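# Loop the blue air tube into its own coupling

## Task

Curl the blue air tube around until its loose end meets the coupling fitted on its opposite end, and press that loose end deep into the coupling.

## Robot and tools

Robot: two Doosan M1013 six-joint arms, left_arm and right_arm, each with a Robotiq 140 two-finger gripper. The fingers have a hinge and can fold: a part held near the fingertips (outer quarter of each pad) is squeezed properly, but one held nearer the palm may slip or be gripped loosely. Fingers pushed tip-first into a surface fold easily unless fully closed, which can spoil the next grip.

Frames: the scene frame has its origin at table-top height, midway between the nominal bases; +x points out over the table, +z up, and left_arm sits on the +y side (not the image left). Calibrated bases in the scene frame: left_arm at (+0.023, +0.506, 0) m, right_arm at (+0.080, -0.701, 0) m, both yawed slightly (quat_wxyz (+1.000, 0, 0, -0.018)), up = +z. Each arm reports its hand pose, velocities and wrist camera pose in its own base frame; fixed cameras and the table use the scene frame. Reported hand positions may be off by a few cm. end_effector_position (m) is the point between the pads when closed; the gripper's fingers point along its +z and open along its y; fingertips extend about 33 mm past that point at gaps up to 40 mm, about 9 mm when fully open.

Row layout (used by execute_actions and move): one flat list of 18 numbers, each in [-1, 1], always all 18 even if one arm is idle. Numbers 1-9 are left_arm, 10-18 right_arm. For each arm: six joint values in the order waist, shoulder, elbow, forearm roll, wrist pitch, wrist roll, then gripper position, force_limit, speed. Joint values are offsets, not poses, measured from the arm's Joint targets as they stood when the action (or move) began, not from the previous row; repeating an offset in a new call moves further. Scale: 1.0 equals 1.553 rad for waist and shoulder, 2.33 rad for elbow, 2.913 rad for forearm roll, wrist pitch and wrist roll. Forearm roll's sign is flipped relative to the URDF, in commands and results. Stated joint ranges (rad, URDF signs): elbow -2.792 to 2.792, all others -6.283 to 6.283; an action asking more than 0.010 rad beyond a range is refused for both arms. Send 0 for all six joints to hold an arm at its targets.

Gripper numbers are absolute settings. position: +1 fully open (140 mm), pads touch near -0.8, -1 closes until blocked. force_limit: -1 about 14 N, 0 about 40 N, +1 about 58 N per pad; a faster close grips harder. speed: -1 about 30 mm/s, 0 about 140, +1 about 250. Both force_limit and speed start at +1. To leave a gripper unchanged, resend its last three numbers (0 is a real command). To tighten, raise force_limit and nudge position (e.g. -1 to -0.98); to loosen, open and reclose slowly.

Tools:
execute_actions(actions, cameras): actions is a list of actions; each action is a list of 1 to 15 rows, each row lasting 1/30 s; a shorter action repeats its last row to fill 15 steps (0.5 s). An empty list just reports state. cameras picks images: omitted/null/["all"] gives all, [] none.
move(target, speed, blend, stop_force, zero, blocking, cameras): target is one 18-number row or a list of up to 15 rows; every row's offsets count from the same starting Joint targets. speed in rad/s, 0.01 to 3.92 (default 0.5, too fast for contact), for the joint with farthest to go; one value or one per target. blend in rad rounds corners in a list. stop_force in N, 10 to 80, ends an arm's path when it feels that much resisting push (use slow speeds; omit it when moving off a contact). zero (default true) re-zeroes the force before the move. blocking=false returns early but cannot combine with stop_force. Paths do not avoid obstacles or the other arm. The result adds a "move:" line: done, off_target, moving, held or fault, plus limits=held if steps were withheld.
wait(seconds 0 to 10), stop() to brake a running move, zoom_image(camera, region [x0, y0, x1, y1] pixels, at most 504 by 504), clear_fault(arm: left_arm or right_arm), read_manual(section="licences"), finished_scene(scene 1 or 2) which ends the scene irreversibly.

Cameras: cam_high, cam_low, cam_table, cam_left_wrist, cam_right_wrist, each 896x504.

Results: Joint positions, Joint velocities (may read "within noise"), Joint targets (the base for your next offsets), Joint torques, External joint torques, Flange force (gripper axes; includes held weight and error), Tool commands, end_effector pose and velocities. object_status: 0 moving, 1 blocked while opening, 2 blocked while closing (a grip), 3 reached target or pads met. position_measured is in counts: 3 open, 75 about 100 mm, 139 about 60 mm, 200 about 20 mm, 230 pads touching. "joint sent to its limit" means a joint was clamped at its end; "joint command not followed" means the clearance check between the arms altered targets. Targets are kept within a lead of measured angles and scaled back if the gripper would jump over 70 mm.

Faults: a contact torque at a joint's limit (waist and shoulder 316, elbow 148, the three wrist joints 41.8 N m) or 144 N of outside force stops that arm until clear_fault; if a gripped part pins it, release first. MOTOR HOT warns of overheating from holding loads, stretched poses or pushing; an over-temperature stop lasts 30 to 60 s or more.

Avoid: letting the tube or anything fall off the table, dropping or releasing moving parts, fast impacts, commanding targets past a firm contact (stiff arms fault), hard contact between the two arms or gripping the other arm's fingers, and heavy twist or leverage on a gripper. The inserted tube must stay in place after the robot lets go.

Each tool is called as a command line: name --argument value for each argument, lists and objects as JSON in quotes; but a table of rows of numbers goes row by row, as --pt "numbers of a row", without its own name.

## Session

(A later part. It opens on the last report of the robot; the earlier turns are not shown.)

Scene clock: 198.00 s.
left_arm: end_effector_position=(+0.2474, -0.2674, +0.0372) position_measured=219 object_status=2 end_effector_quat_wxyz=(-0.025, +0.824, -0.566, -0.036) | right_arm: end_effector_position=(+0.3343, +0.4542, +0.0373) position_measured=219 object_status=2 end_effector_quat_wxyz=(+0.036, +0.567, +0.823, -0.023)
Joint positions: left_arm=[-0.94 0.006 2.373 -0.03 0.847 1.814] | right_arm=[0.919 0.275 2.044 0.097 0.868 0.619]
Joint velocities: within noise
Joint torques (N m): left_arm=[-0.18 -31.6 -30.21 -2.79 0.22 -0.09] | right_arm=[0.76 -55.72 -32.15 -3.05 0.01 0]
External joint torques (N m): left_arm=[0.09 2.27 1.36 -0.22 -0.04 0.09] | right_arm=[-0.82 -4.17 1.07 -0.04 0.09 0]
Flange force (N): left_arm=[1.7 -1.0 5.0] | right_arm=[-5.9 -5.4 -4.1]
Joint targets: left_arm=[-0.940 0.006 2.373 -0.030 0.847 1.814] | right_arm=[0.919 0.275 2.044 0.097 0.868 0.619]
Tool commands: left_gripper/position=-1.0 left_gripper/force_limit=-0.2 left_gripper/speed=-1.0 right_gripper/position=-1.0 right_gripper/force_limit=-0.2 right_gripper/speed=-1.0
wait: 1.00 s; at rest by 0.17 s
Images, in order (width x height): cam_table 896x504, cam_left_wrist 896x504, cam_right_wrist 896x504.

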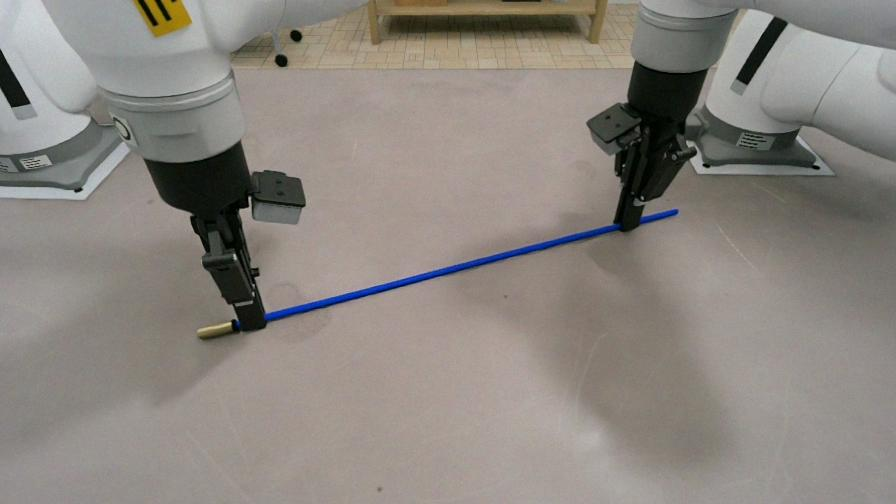

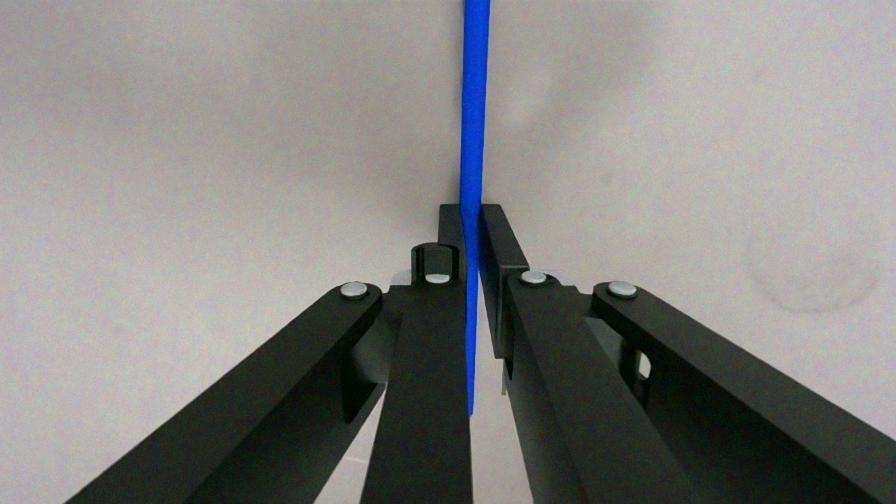

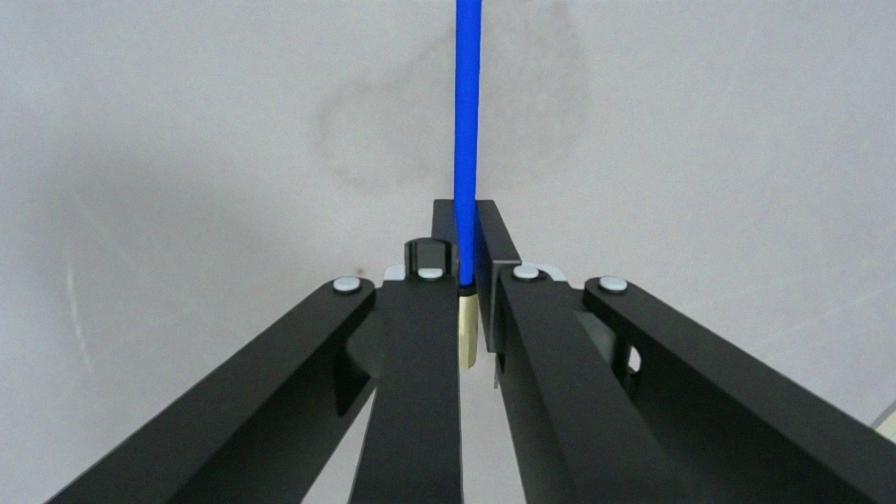

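move --target '[0,0,0,0,0,0,-0.98,0.4,-1,0,0,0,0,0,0,-0.98,0.4,-1]' --cameras '[]'

move --pt "0 -0.052 -0.0222 0.0009 0.0455 0.0014 -0.98 0.4 -1 0 -0.0379 -0.0183 -0.0024 0.0349 -0.0045 -0.98 0.4 -1" --pt "0.0419 -0.0075 -0.0503 0.0208 0.0439 -0.1784 -0.98 0.4 -1 -0.0151 -0.0429 -0.0139 -0.0238 0.0473 0.2395 -0.98 0.4 -1" --speed '[0.1,0.35]' --blend '[0.02,0]'

Scene clock: 254.90 s.
left_arm: end_effector_position=(+0.2474, -0.2674, +0.0372) position_measured=222 object_status=0 end_effector_quat_wxyz=(-0.025, +0.824, -0.566, -0.036) | right_arm: end_effector_position=(+0.3343, +0.4542, +0.0373) position_measured=222 object_status=2 end_effector_quat_wxyz=(+0.036, +0.567, +0.823, -0.023)
Joint positions: left_arm=[-0.94 0.006 2.373 -0.03 0.847 1.814] | right_arm=[0.919 0.275 2.044 0.097 0.868 0.619]
Joint velocities: within noise
Joint torques (N m): left_arm=[0.24 -27.51 -27.36 -2.55 -0.36 0] | right_arm=[0.32 -55.13 -31.54 -2.91 -0.09 0.05]
External joint torques (N m): left_arm=[-0.19 -1.89 -1.47 -0.45 0.54 0] | right_arm=[-0.14 -5.15 0.44 -0.19 0.19 -0.05]
Flange force (N): left_arm=[-1.0 0.6 -5.8] | right_arm=[-5.1 -6.0 -6.0]
Joint targets: left_arm=[-0.940 0.006 2.373 -0.030 0.847 1.814] | right_arm=[0.919 0.275 2.044 0.097 0.868 0.619]
move: done
No camera images: "cameras" was empty.

Scene clock: 258.77 s.
left_arm: end_effector_position=(+0.2789, -0.2930, +0.0901) position_measured=222 object_status=2 end_effector_quat_wxyz=(-0.013, +0.957, -0.286, -0.042) | right_arm: end_effector_position=(+0.3205, +0.4426, +0.0896) position_measured=222 object_status=2 end_effector_quat_wxyz=(+0.024, +0.834, +0.550, -0.036)
Joint positions: left_arm=[-0.875 -0.006 2.256 0.03 0.975 1.294] | right_arm=[0.895 0.209 2.012 0.028 1.005 1.316]
Joint velocities: within noise
Joint torques (N m): left_arm=[0.59 -34.58 -34.22 -3.2 0.65 -0.2] | right_arm=[0.3 -52.53 -35.43 -3.36 0.15 0.33]
External joint torques (N m): left_arm=[-0.77 2.87 1.87 -0.1 -0.48 0.2] | right_arm=[-0.01 -3.48 1.55 -0.11 0.04 -0.33]
Flange force (N): left_arm=[1.8 1.6 6.6] | right_arm=[-7.9 -1.1 -1.8]
Joint targets: left_arm=[-0.875 -0.006 2.256 0.030 0.975 1.294] | right_arm=[0.895 0.209 2.012 0.028 1.005 1.316]
move: done

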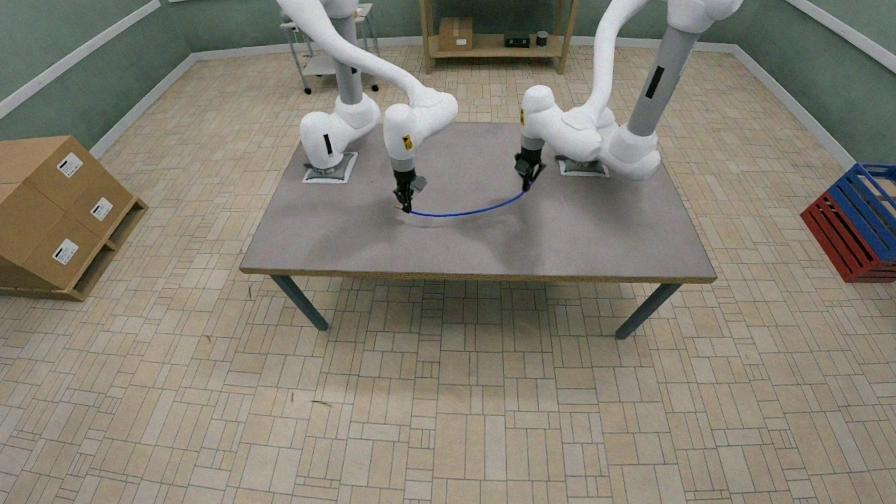

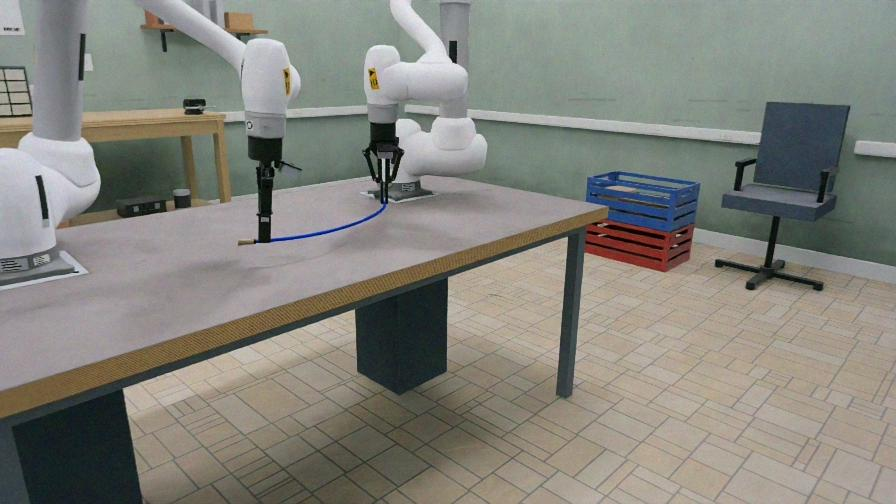

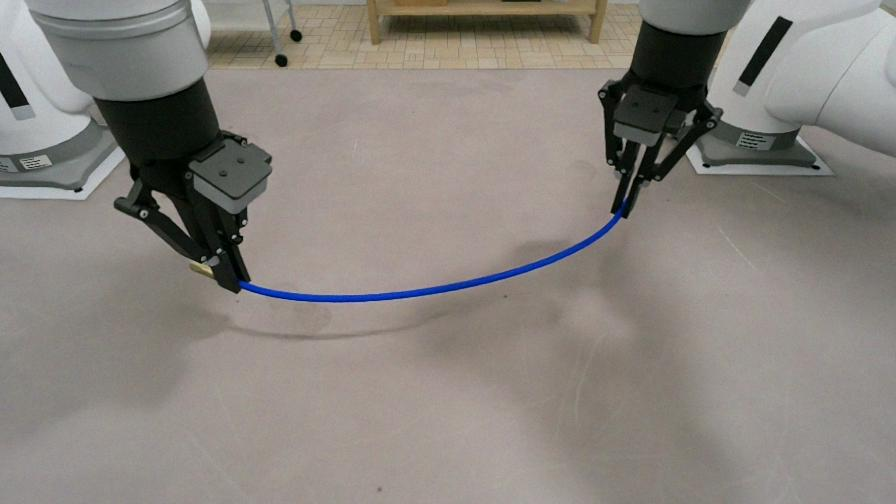

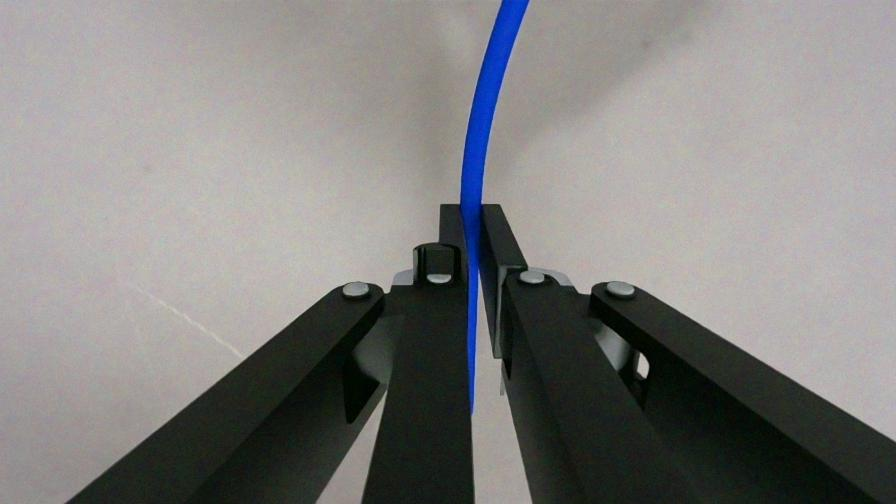

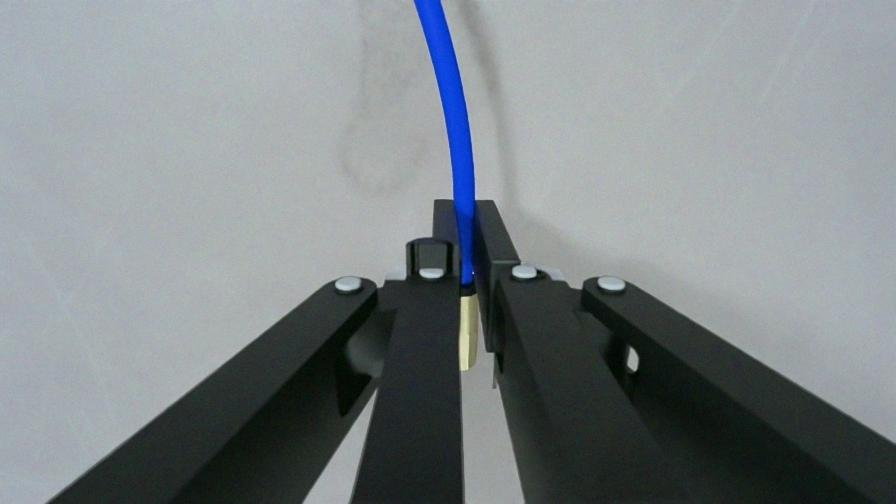

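move --pt "0.0071 0.0565 -0.0397 0.0185 -0.0087 -0.199 -0.98 0.4 -1 0.0057 0.0008 -0.0008 -0.0268 -0.0025 0.2516 -0.98 0.4 -1" --pt "-0.012 0.1102 -0.0817 0.0274 -0.0218 -0.4185 -0.98 0.4 -1 0.0261 0.0023 -0.002 -0.0452 -0.0208 0.5164 -0.98 0.4 -1" --pt "-0.035 0.1433 -0.1096 0.0235 -0.0316 -0.5944 -0.98 0.4 -1 0.046 0.0019 -0.0016 -0.0456 -0.0389 0.7255 -0.98 0.4 -1" --pt "-0.0552 0.166 -0.1296 0.0108 -0.0386 -0.7739 -0.98 0.4 -1 0.0619 -0.0043 0.0036 -0.0325 -0.0538 0.9406 -0.98 0.4 -1" --speed 0.35 --blend '[0.05,0.05,0.05,0]'

Scene clock: 273.53 s.
left_arm: end_effector_position=(+0.3761, -0.5048, +0.0901) position_measured=222 object_status=2 end_effector_quat_wxyz=(+0.032, +0.693, +0.720, -0.030) | right_arm: end_effector_position=(+0.2818, +0.5241, +0.0897) position_measured=222 object_status=2 end_effector_quat_wxyz=(-0.031, +0.719, -0.694, -0.031)
Joint positions: left_arm=[-0.96 0.252 1.954 0.062 0.863 -0.96] | right_arm=[0.991 0.202 2.02 -0.067 0.849 4.056]
Joint velocities: within noise
Joint torques (N m): left_arm=[0.67 -62.76 -35.31 -3.35 0.56 -0.11] | right_arm=[0.61 -52.24 -35.58 -3.42 0.09 -0.01]
External joint torques (N m): left_arm=[-0.65 2.56 1.41 -0.04 -0.73 0.11] | right_arm=[-0.41 -3.62 1.16 -0.16 -0.26 0.01]
Flange force (N): left_arm=[-0.5 -0.5 5.3] | right_arm=[6.4 3.3 -3.0]
Joint targets: left_arm=[-0.961 0.252 1.954 0.062 0.863 -0.960] | right_arm=[0.991 0.202 2.020 -0.067 0.849 4.056]
move: done

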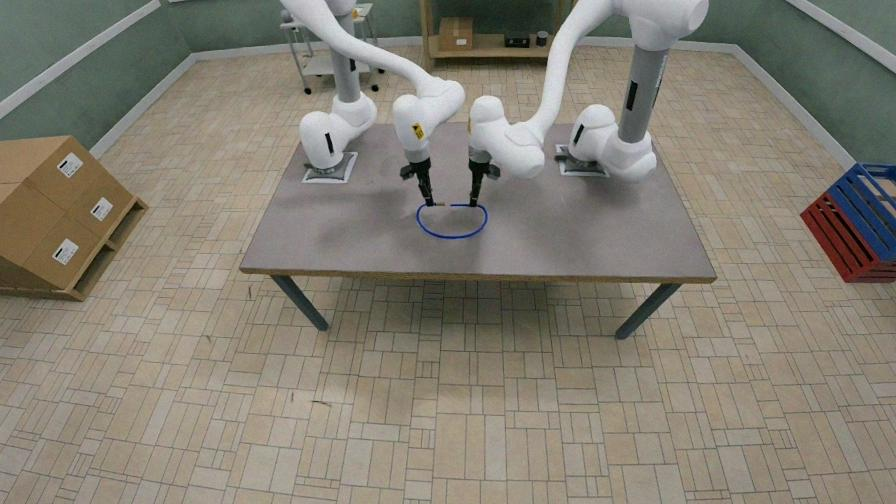

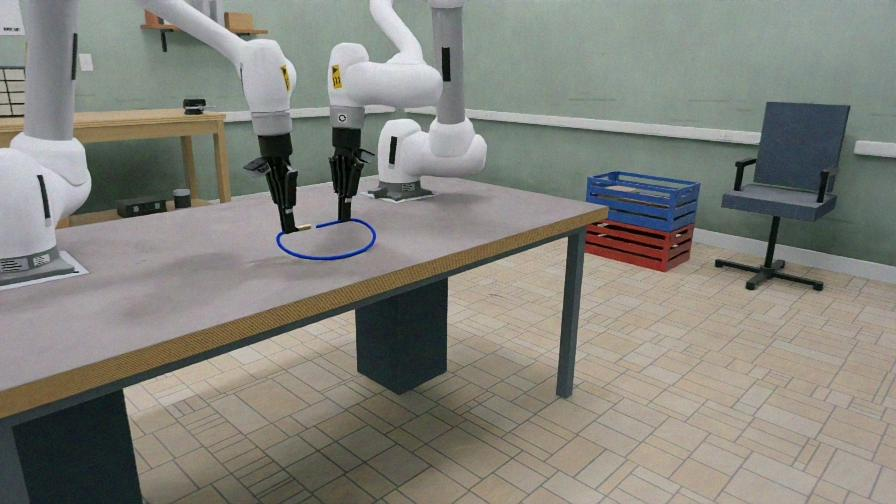

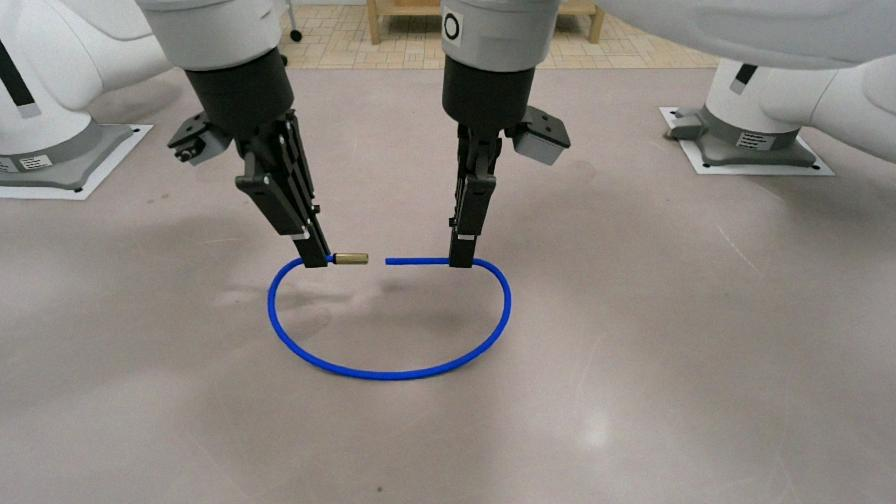

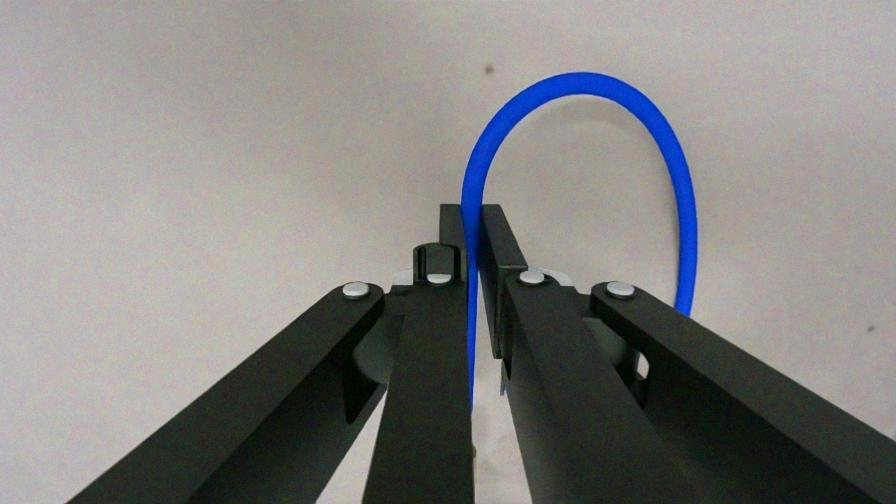

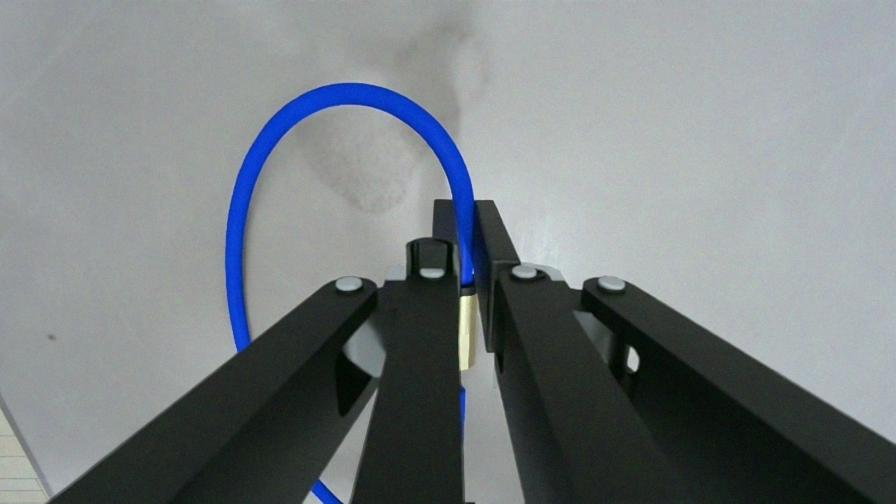

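Gorgeous. Zoom for alignment.

zoom_image --camera "cam_table" --region '[290, 220, 490, 300]'

zoom_image --camera "cam_low" --region '[270, 190, 370, 250]'

zoom_image --camera "cam_right_wrist" --region '[400, 250, 520, 504]'

zoom_image --camera "cam_left_wrist" --region '[400, 250, 540, 504]'

Scaled by 2.520 from the camera's 896x504 image, which has a finer 1280x720 frame.

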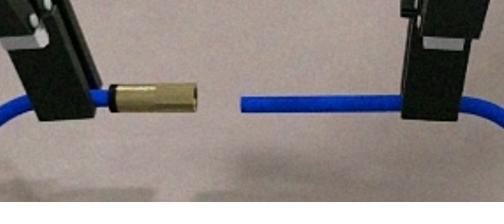

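Scaled by 5.040 from the camera's 896x504 image, which has a finer 1280x720 frame.

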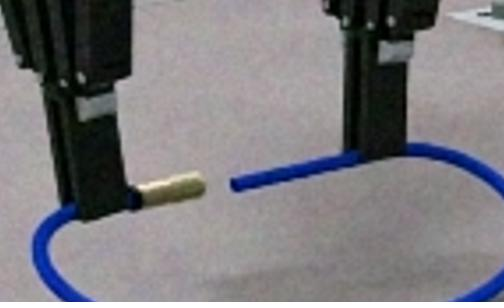

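Scaled by 1.984 from the camera's 896x504 image, which has a finer 1280x720 frame.

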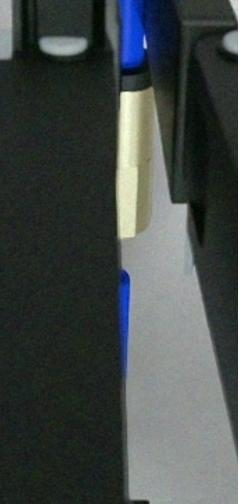

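Scaled by 1.984 from the camera's 896x504 image, which has a finer 1280x720 frame.

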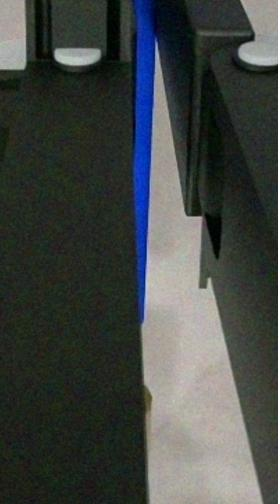

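move --target '[-0.0013,-0.0031,-0.0005,0,0.0021,-0.0007,-0.98,0.4,-1,0,0,0,0,0,0,-0.98,0.4,-1]' --speed 0.03

zoom_image --camera "cam_table" --region '[310, 230, 480, 290]'

zoom_image --camera "cam_low" --region '[280, 200, 360, 245]'

zoom_image --camera "cam_high" --region '[420, 190, 484, 222]'

zoom_image --camera "cam_right_wrist" --region '[440, 250, 500, 410]'

Scene clock: 299.30 s.
left_arm: end_effector_position=(+0.3745, -0.5048, +0.0935) position_measured=222 object_status=2 end_effector_quat_wxyz=(+0.032, +0.693, +0.720, -0.030) | right_arm: end_effector_position=(+0.2818, +0.5241, +0.0897) position_measured=222 object_status=2 end_effector_quat_wxyz=(-0.031, +0.719, -0.694, -0.031)
Joint positions: left_arm=[-0.962 0.247 1.953 0.062 0.869 -0.962] | right_arm=[0.991 0.202 2.02 -0.067 0.849 4.056]
Joint velocities: within noise
Joint torques (N m): left_arm=[1.22 -63.25 -35.43 -3.26 0.78 0] | right_arm=[0 -51.97 -35.51 -3.44 0.06 0.2]
External joint torques (N m): left_arm=[-1.27 3.83 1.5 -0.13 -0.95 0] | right_arm=[-0.1 -3.53 1.11 -0.15 -0.23 -0.2]
Flange force (N): left_arm=[-2.3 -0.6 7.2] | right_arm=[6.2 3.3 -2.9]
Joint targets: left_arm=[-0.963 0.247 1.953 0.062 0.869 -0.962] | right_arm=[0.991 0.202 2.020 -0.067 0.849 4.056]
move: done

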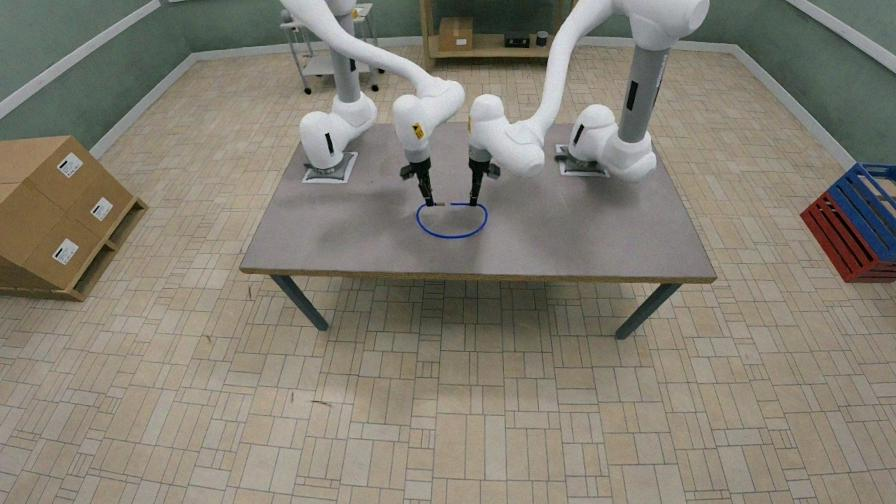

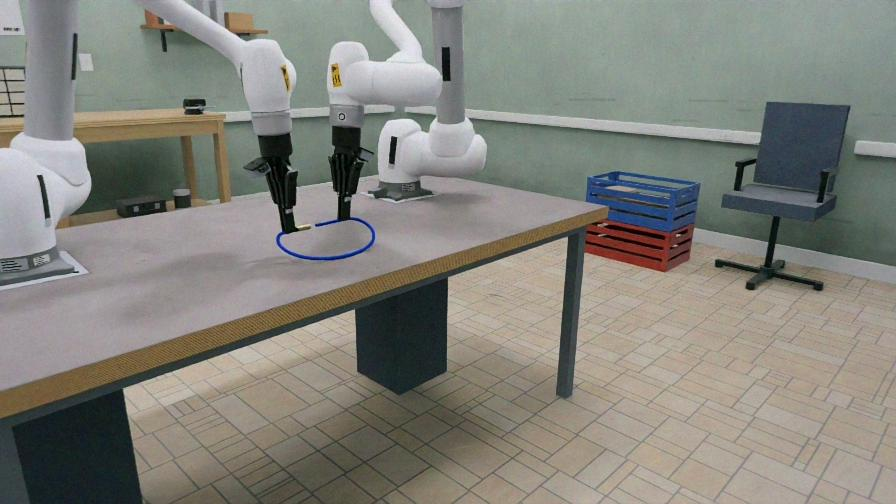

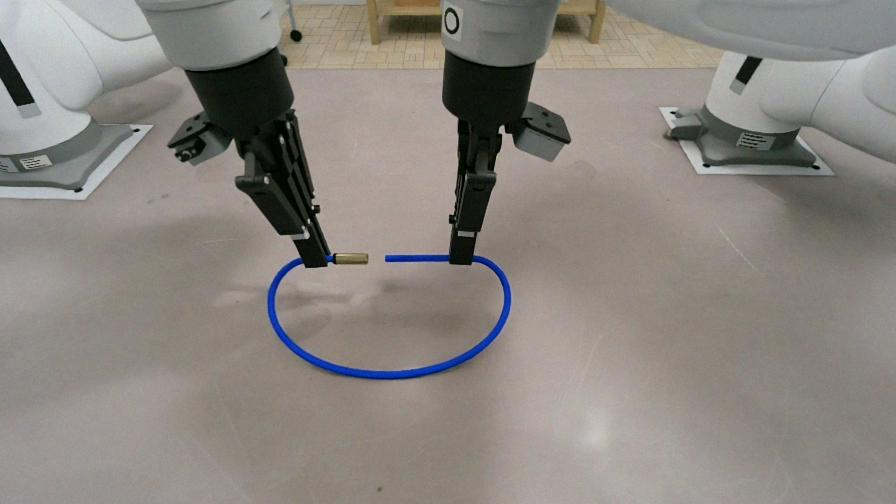

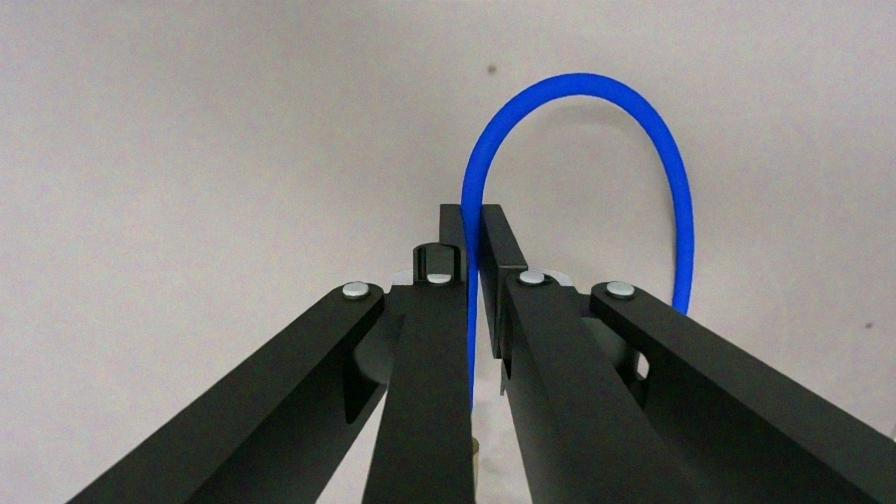

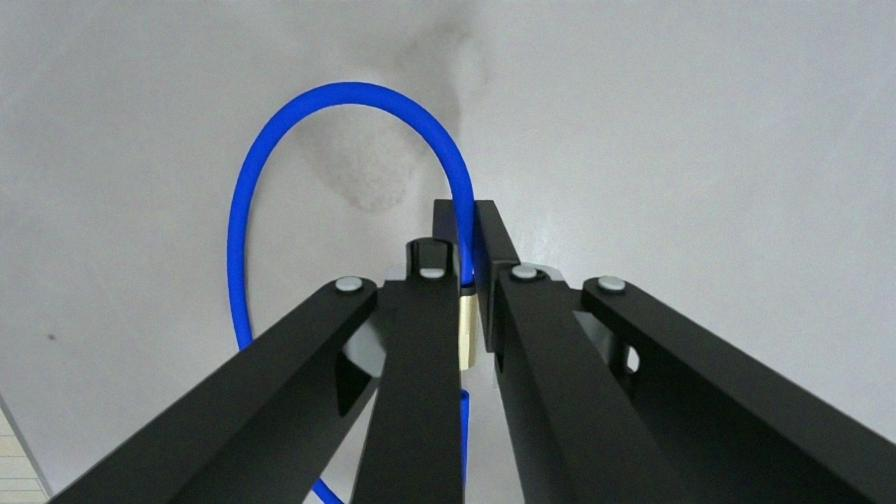

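Scaled by 2.965 from the camera's 896x504 image, which has a finer 1280x720 frame.

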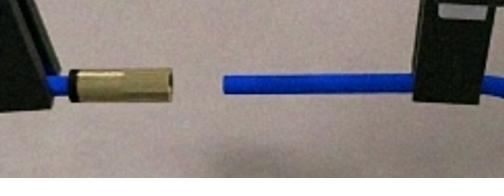

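Scaled by 6.300 from the camera's 896x504 image, which has a finer 1280x720 frame.

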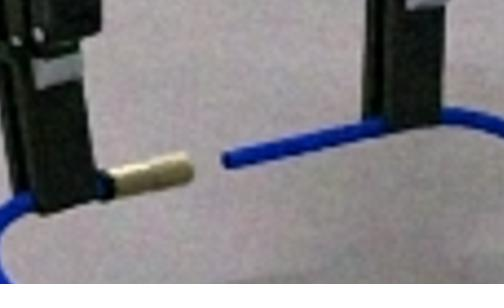

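Scaled by 7.875 from the camera's 896x504 image, which has a finer 1280x720 frame.

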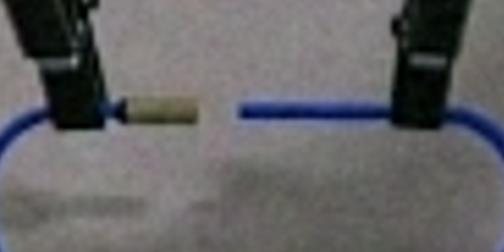

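Scaled by 3.150 from the camera's 896x504 image, which has a finer 1280x720 frame.

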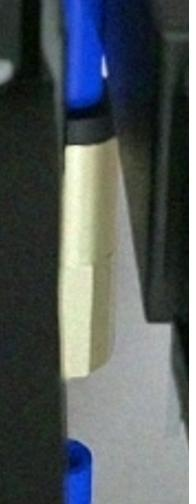

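move --target '[-0.0078,0.0101,-0.0092,-0.0007,0.0017,-0.0047,-0.98,0.4,-1,0,0,0,0,0,0,-0.98,0.4,-1]' --speed 0.03 --cameras '["cam_table","cam_low","cam_right_wrist","cam_left_wrist"]'

zoom_image --camera "cam_table" --region '[310, 230, 480, 290]'

zoom_image --camera "cam_low" --region '[280, 200, 360, 245]'

zoom_image --camera "cam_right_wrist" --region '[440, 250, 500, 410]'

Scene clock: 315.57 s.
left_arm: end_effector_position=(+0.3752, -0.5185, +0.0937) position_measured=222 object_status=2 end_effector_quat_wxyz=(+0.032, +0.693, +0.720, -0.030) | right_arm: end_effector_position=(+0.2818, +0.5241, +0.0897) position_measured=222 object_status=2 end_effector_quat_wxyz=(-0.031, +0.719, -0.694, -0.031)
Joint positions: left_arm=[-0.975 0.263 1.931 0.06 0.874 -0.976] | right_arm=[0.991 0.202 2.02 -0.067 0.849 4.056]
Joint velocities: within noise
Joint torques (N m): left_arm=[3.34 -60.8 -34.62 -3.27 0.63 -0.02] | right_arm=[0.03 -52.15 -35.51 -3.46 0.04 0.22]
External joint torques (N m): left_arm=[-3.15 0.4 0.84 -0.12 -0.79 0.02] | right_arm=[0.14 -3.6 1.12 -0.11 -0.2 -0.22]
Flange force (N): left_arm=[-1.3 -5.2 2.7] | right_arm=[6.0 3.7 -3.1]
Joint targets: left_arm=[-0.975 0.263 1.931 0.060 0.874 -0.976] | right_arm=[0.991 0.202 2.020 -0.067 0.849 4.056]
move: done
Images, in order (width x height): cam_low 896x504, cam_table 896x504, cam_left_wrist 896x504, cam_right_wrist 896x504.

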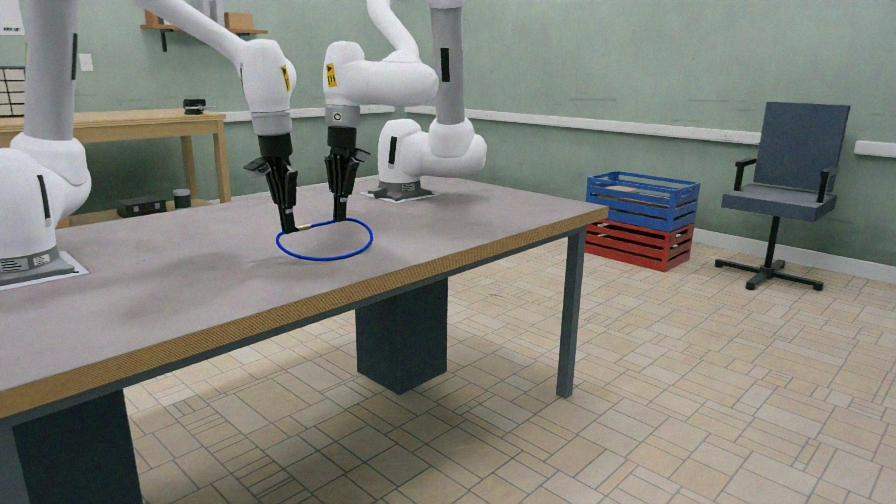

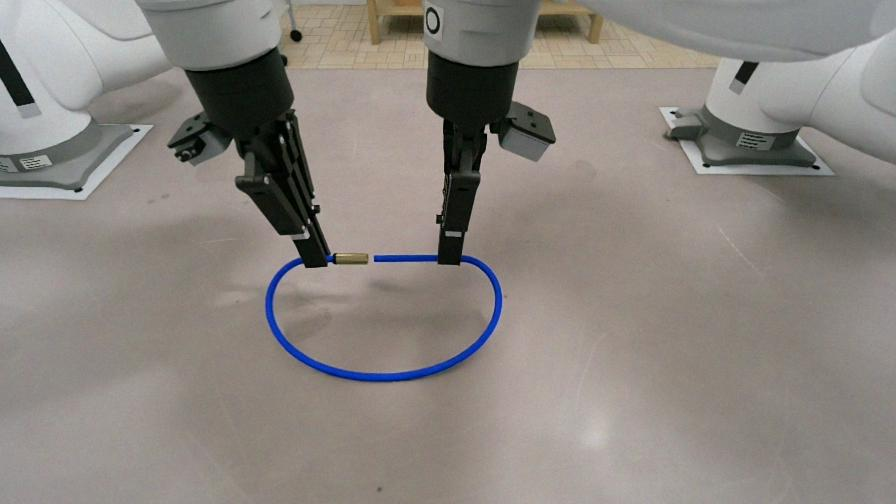

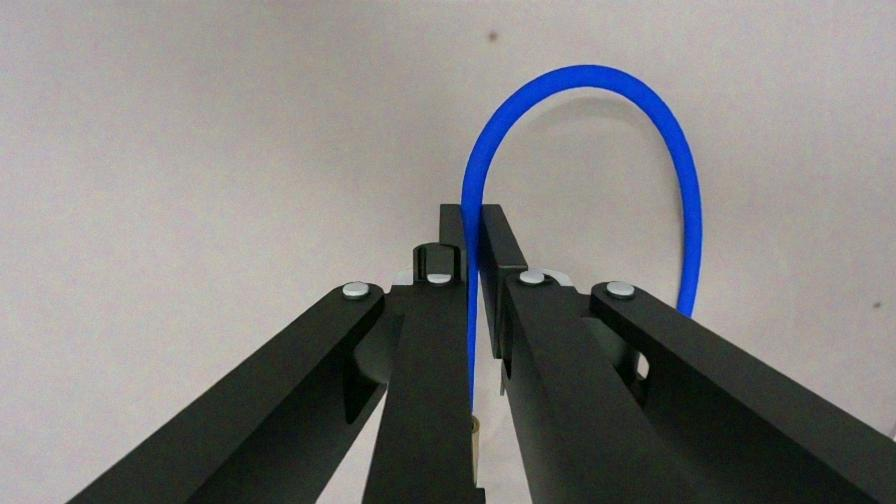

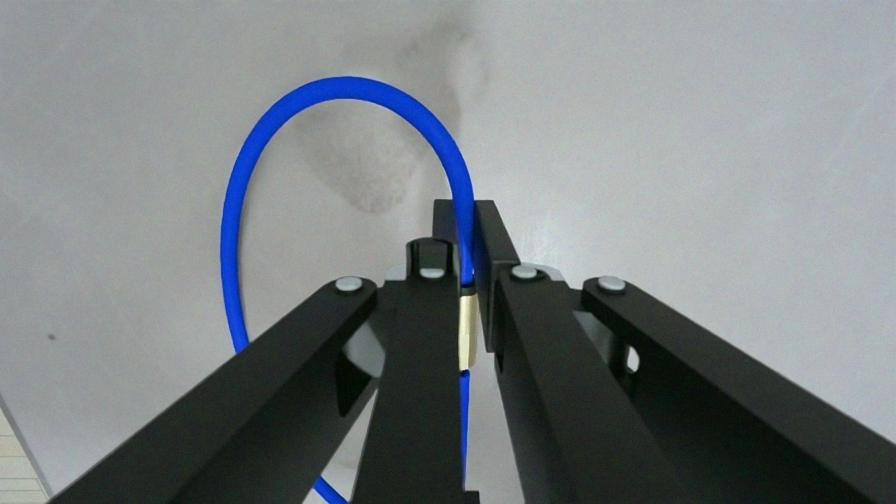

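Scaled by 2.965 from the camera's 896x504 image, which has a finer 1280x720 frame.

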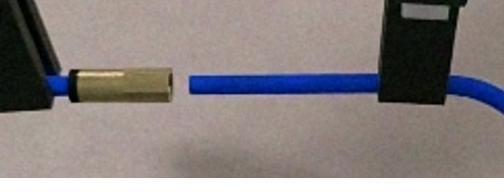

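Scaled by 6.300 from the camera's 896x504 image, which has a finer 1280x720 frame.

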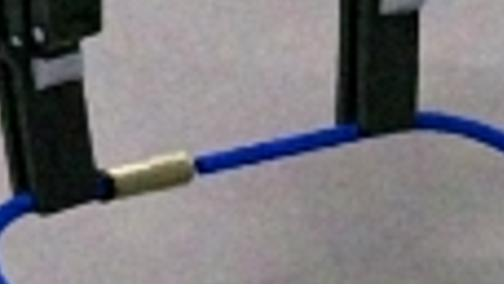

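Scaled by 3.150 from the camera's 896x504 image, which has a finer 1280x720 frame.

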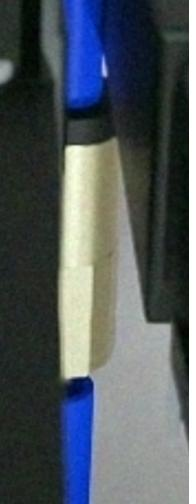

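move --target '[-0.0166,0.0231,-0.0211,-0.001,0.0042,-0.0097,-0.98,0.4,-1,0,0,0,0,0,0,-0.98,0.4,-1]' --speed 0.02 --stop_force 40 --cameras '["cam_table","cam_low","cam_right_wrist","cam_left_wrist"]'

zoom_image --camera "cam_table" --region '[310, 230, 480, 290]'

zoom_image --camera "cam_low" --region '[280, 200, 360, 245]'

zoom_image --camera "cam_right_wrist" --region '[440, 250, 500, 410]'

Scene clock: 324.93 s.
left_arm: end_effector_position=(+0.3761, -0.5477, +0.0934) position_measured=222 object_status=2 end_effector_quat_wxyz=(+0.031, +0.693, +0.720, -0.030) | right_arm: end_effector_position=(+0.2818, +0.5241, +0.0897) position_measured=222 object_status=2 end_effector_quat_wxyz=(-0.031, +0.719, -0.694, -0.031)
Joint positions: left_arm=[-0.999 0.297 1.885 0.057 0.886 -1.003] | right_arm=[0.991 0.202 2.02 -0.067 0.849 4.056]
Joint velocities: within noise
Joint torques (N m): left_arm=[-13.29 -69.7 -60.83 2.71 -11.62 -0.12] | right_arm=[12.45 -56.16 -60.03 -10.14 -11.59 0.18]
External joint torques (N m): left_arm=[13.41 4.84 26.46 -6.15 11.45 0.12] | right_arm=[-12.35 -0.15 25.56 6.56 11.43 -0.18]
Flange force (N): left_arm=[42.8 -3.0 1.8] | right_arm=[48.3 4.2 -5.3]
Joint targets: left_arm=[-0.999 0.297 1.885 0.057 0.886 -1.003] | right_arm=[0.991 0.202 2.020 -0.067 0.849 4.056]
move: contact (left_arm)
Images, in order (width x height): cam_low 896x504, cam_table 896x504, cam_left_wrist 896x504, cam_right_wrist 896x504.

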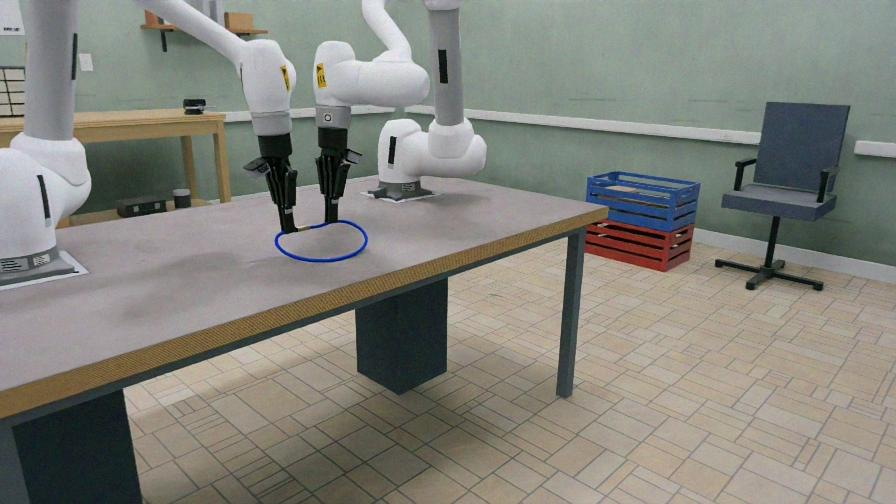

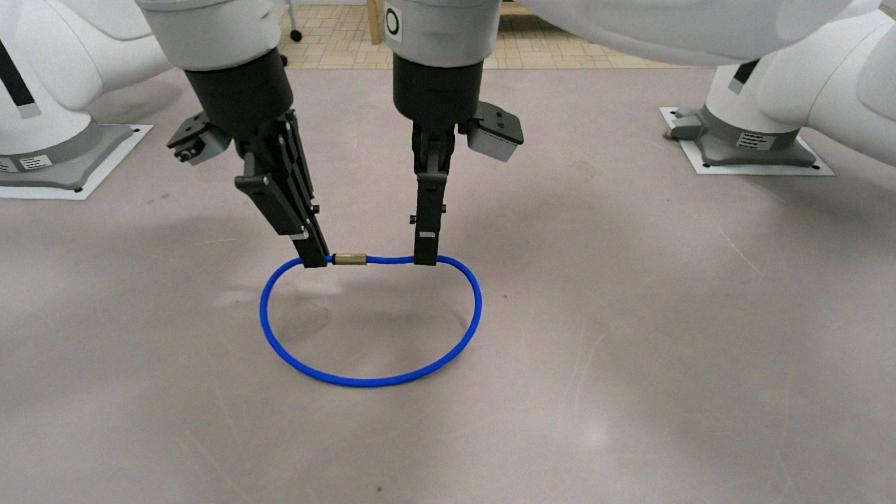

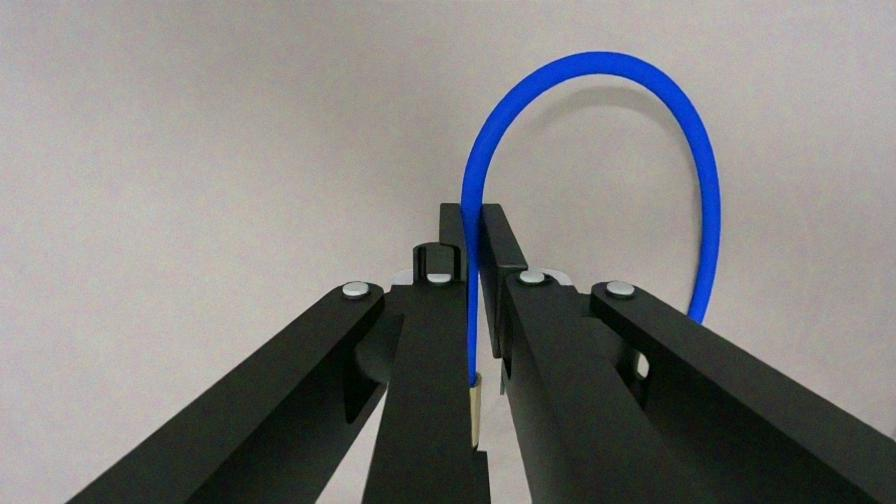

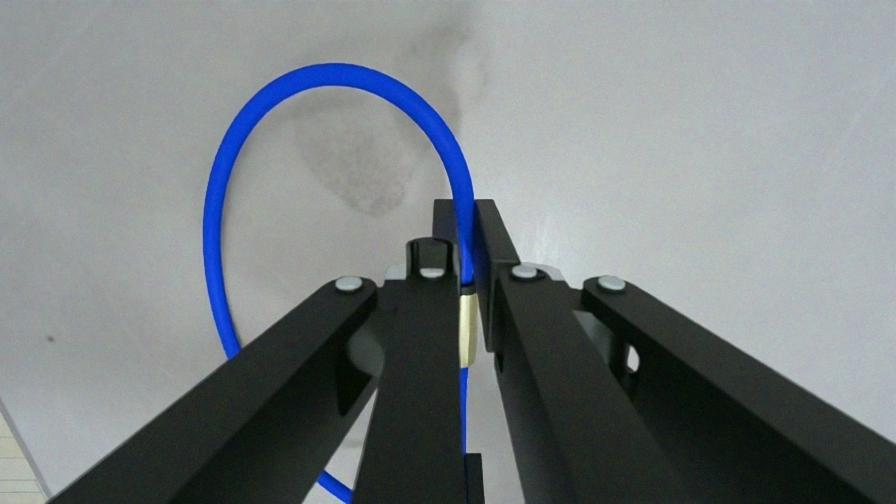

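Scaled by 2.965 from the camera's 896x504 image, which has a finer 1280x720 frame.

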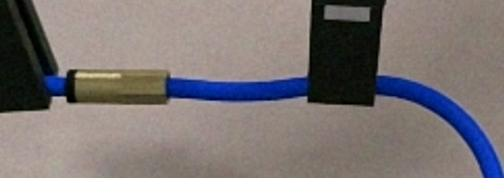

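Scaled by 6.300 from the camera's 896x504 image, which has a finer 1280x720 frame.

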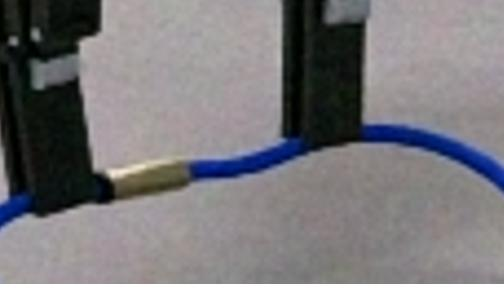

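Scaled by 3.150 from the camera's 896x504 image, which has a finer 1280x720 frame.

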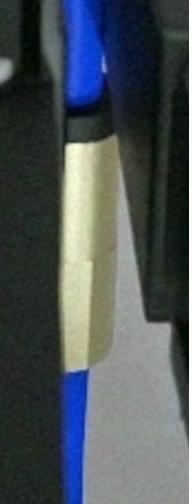

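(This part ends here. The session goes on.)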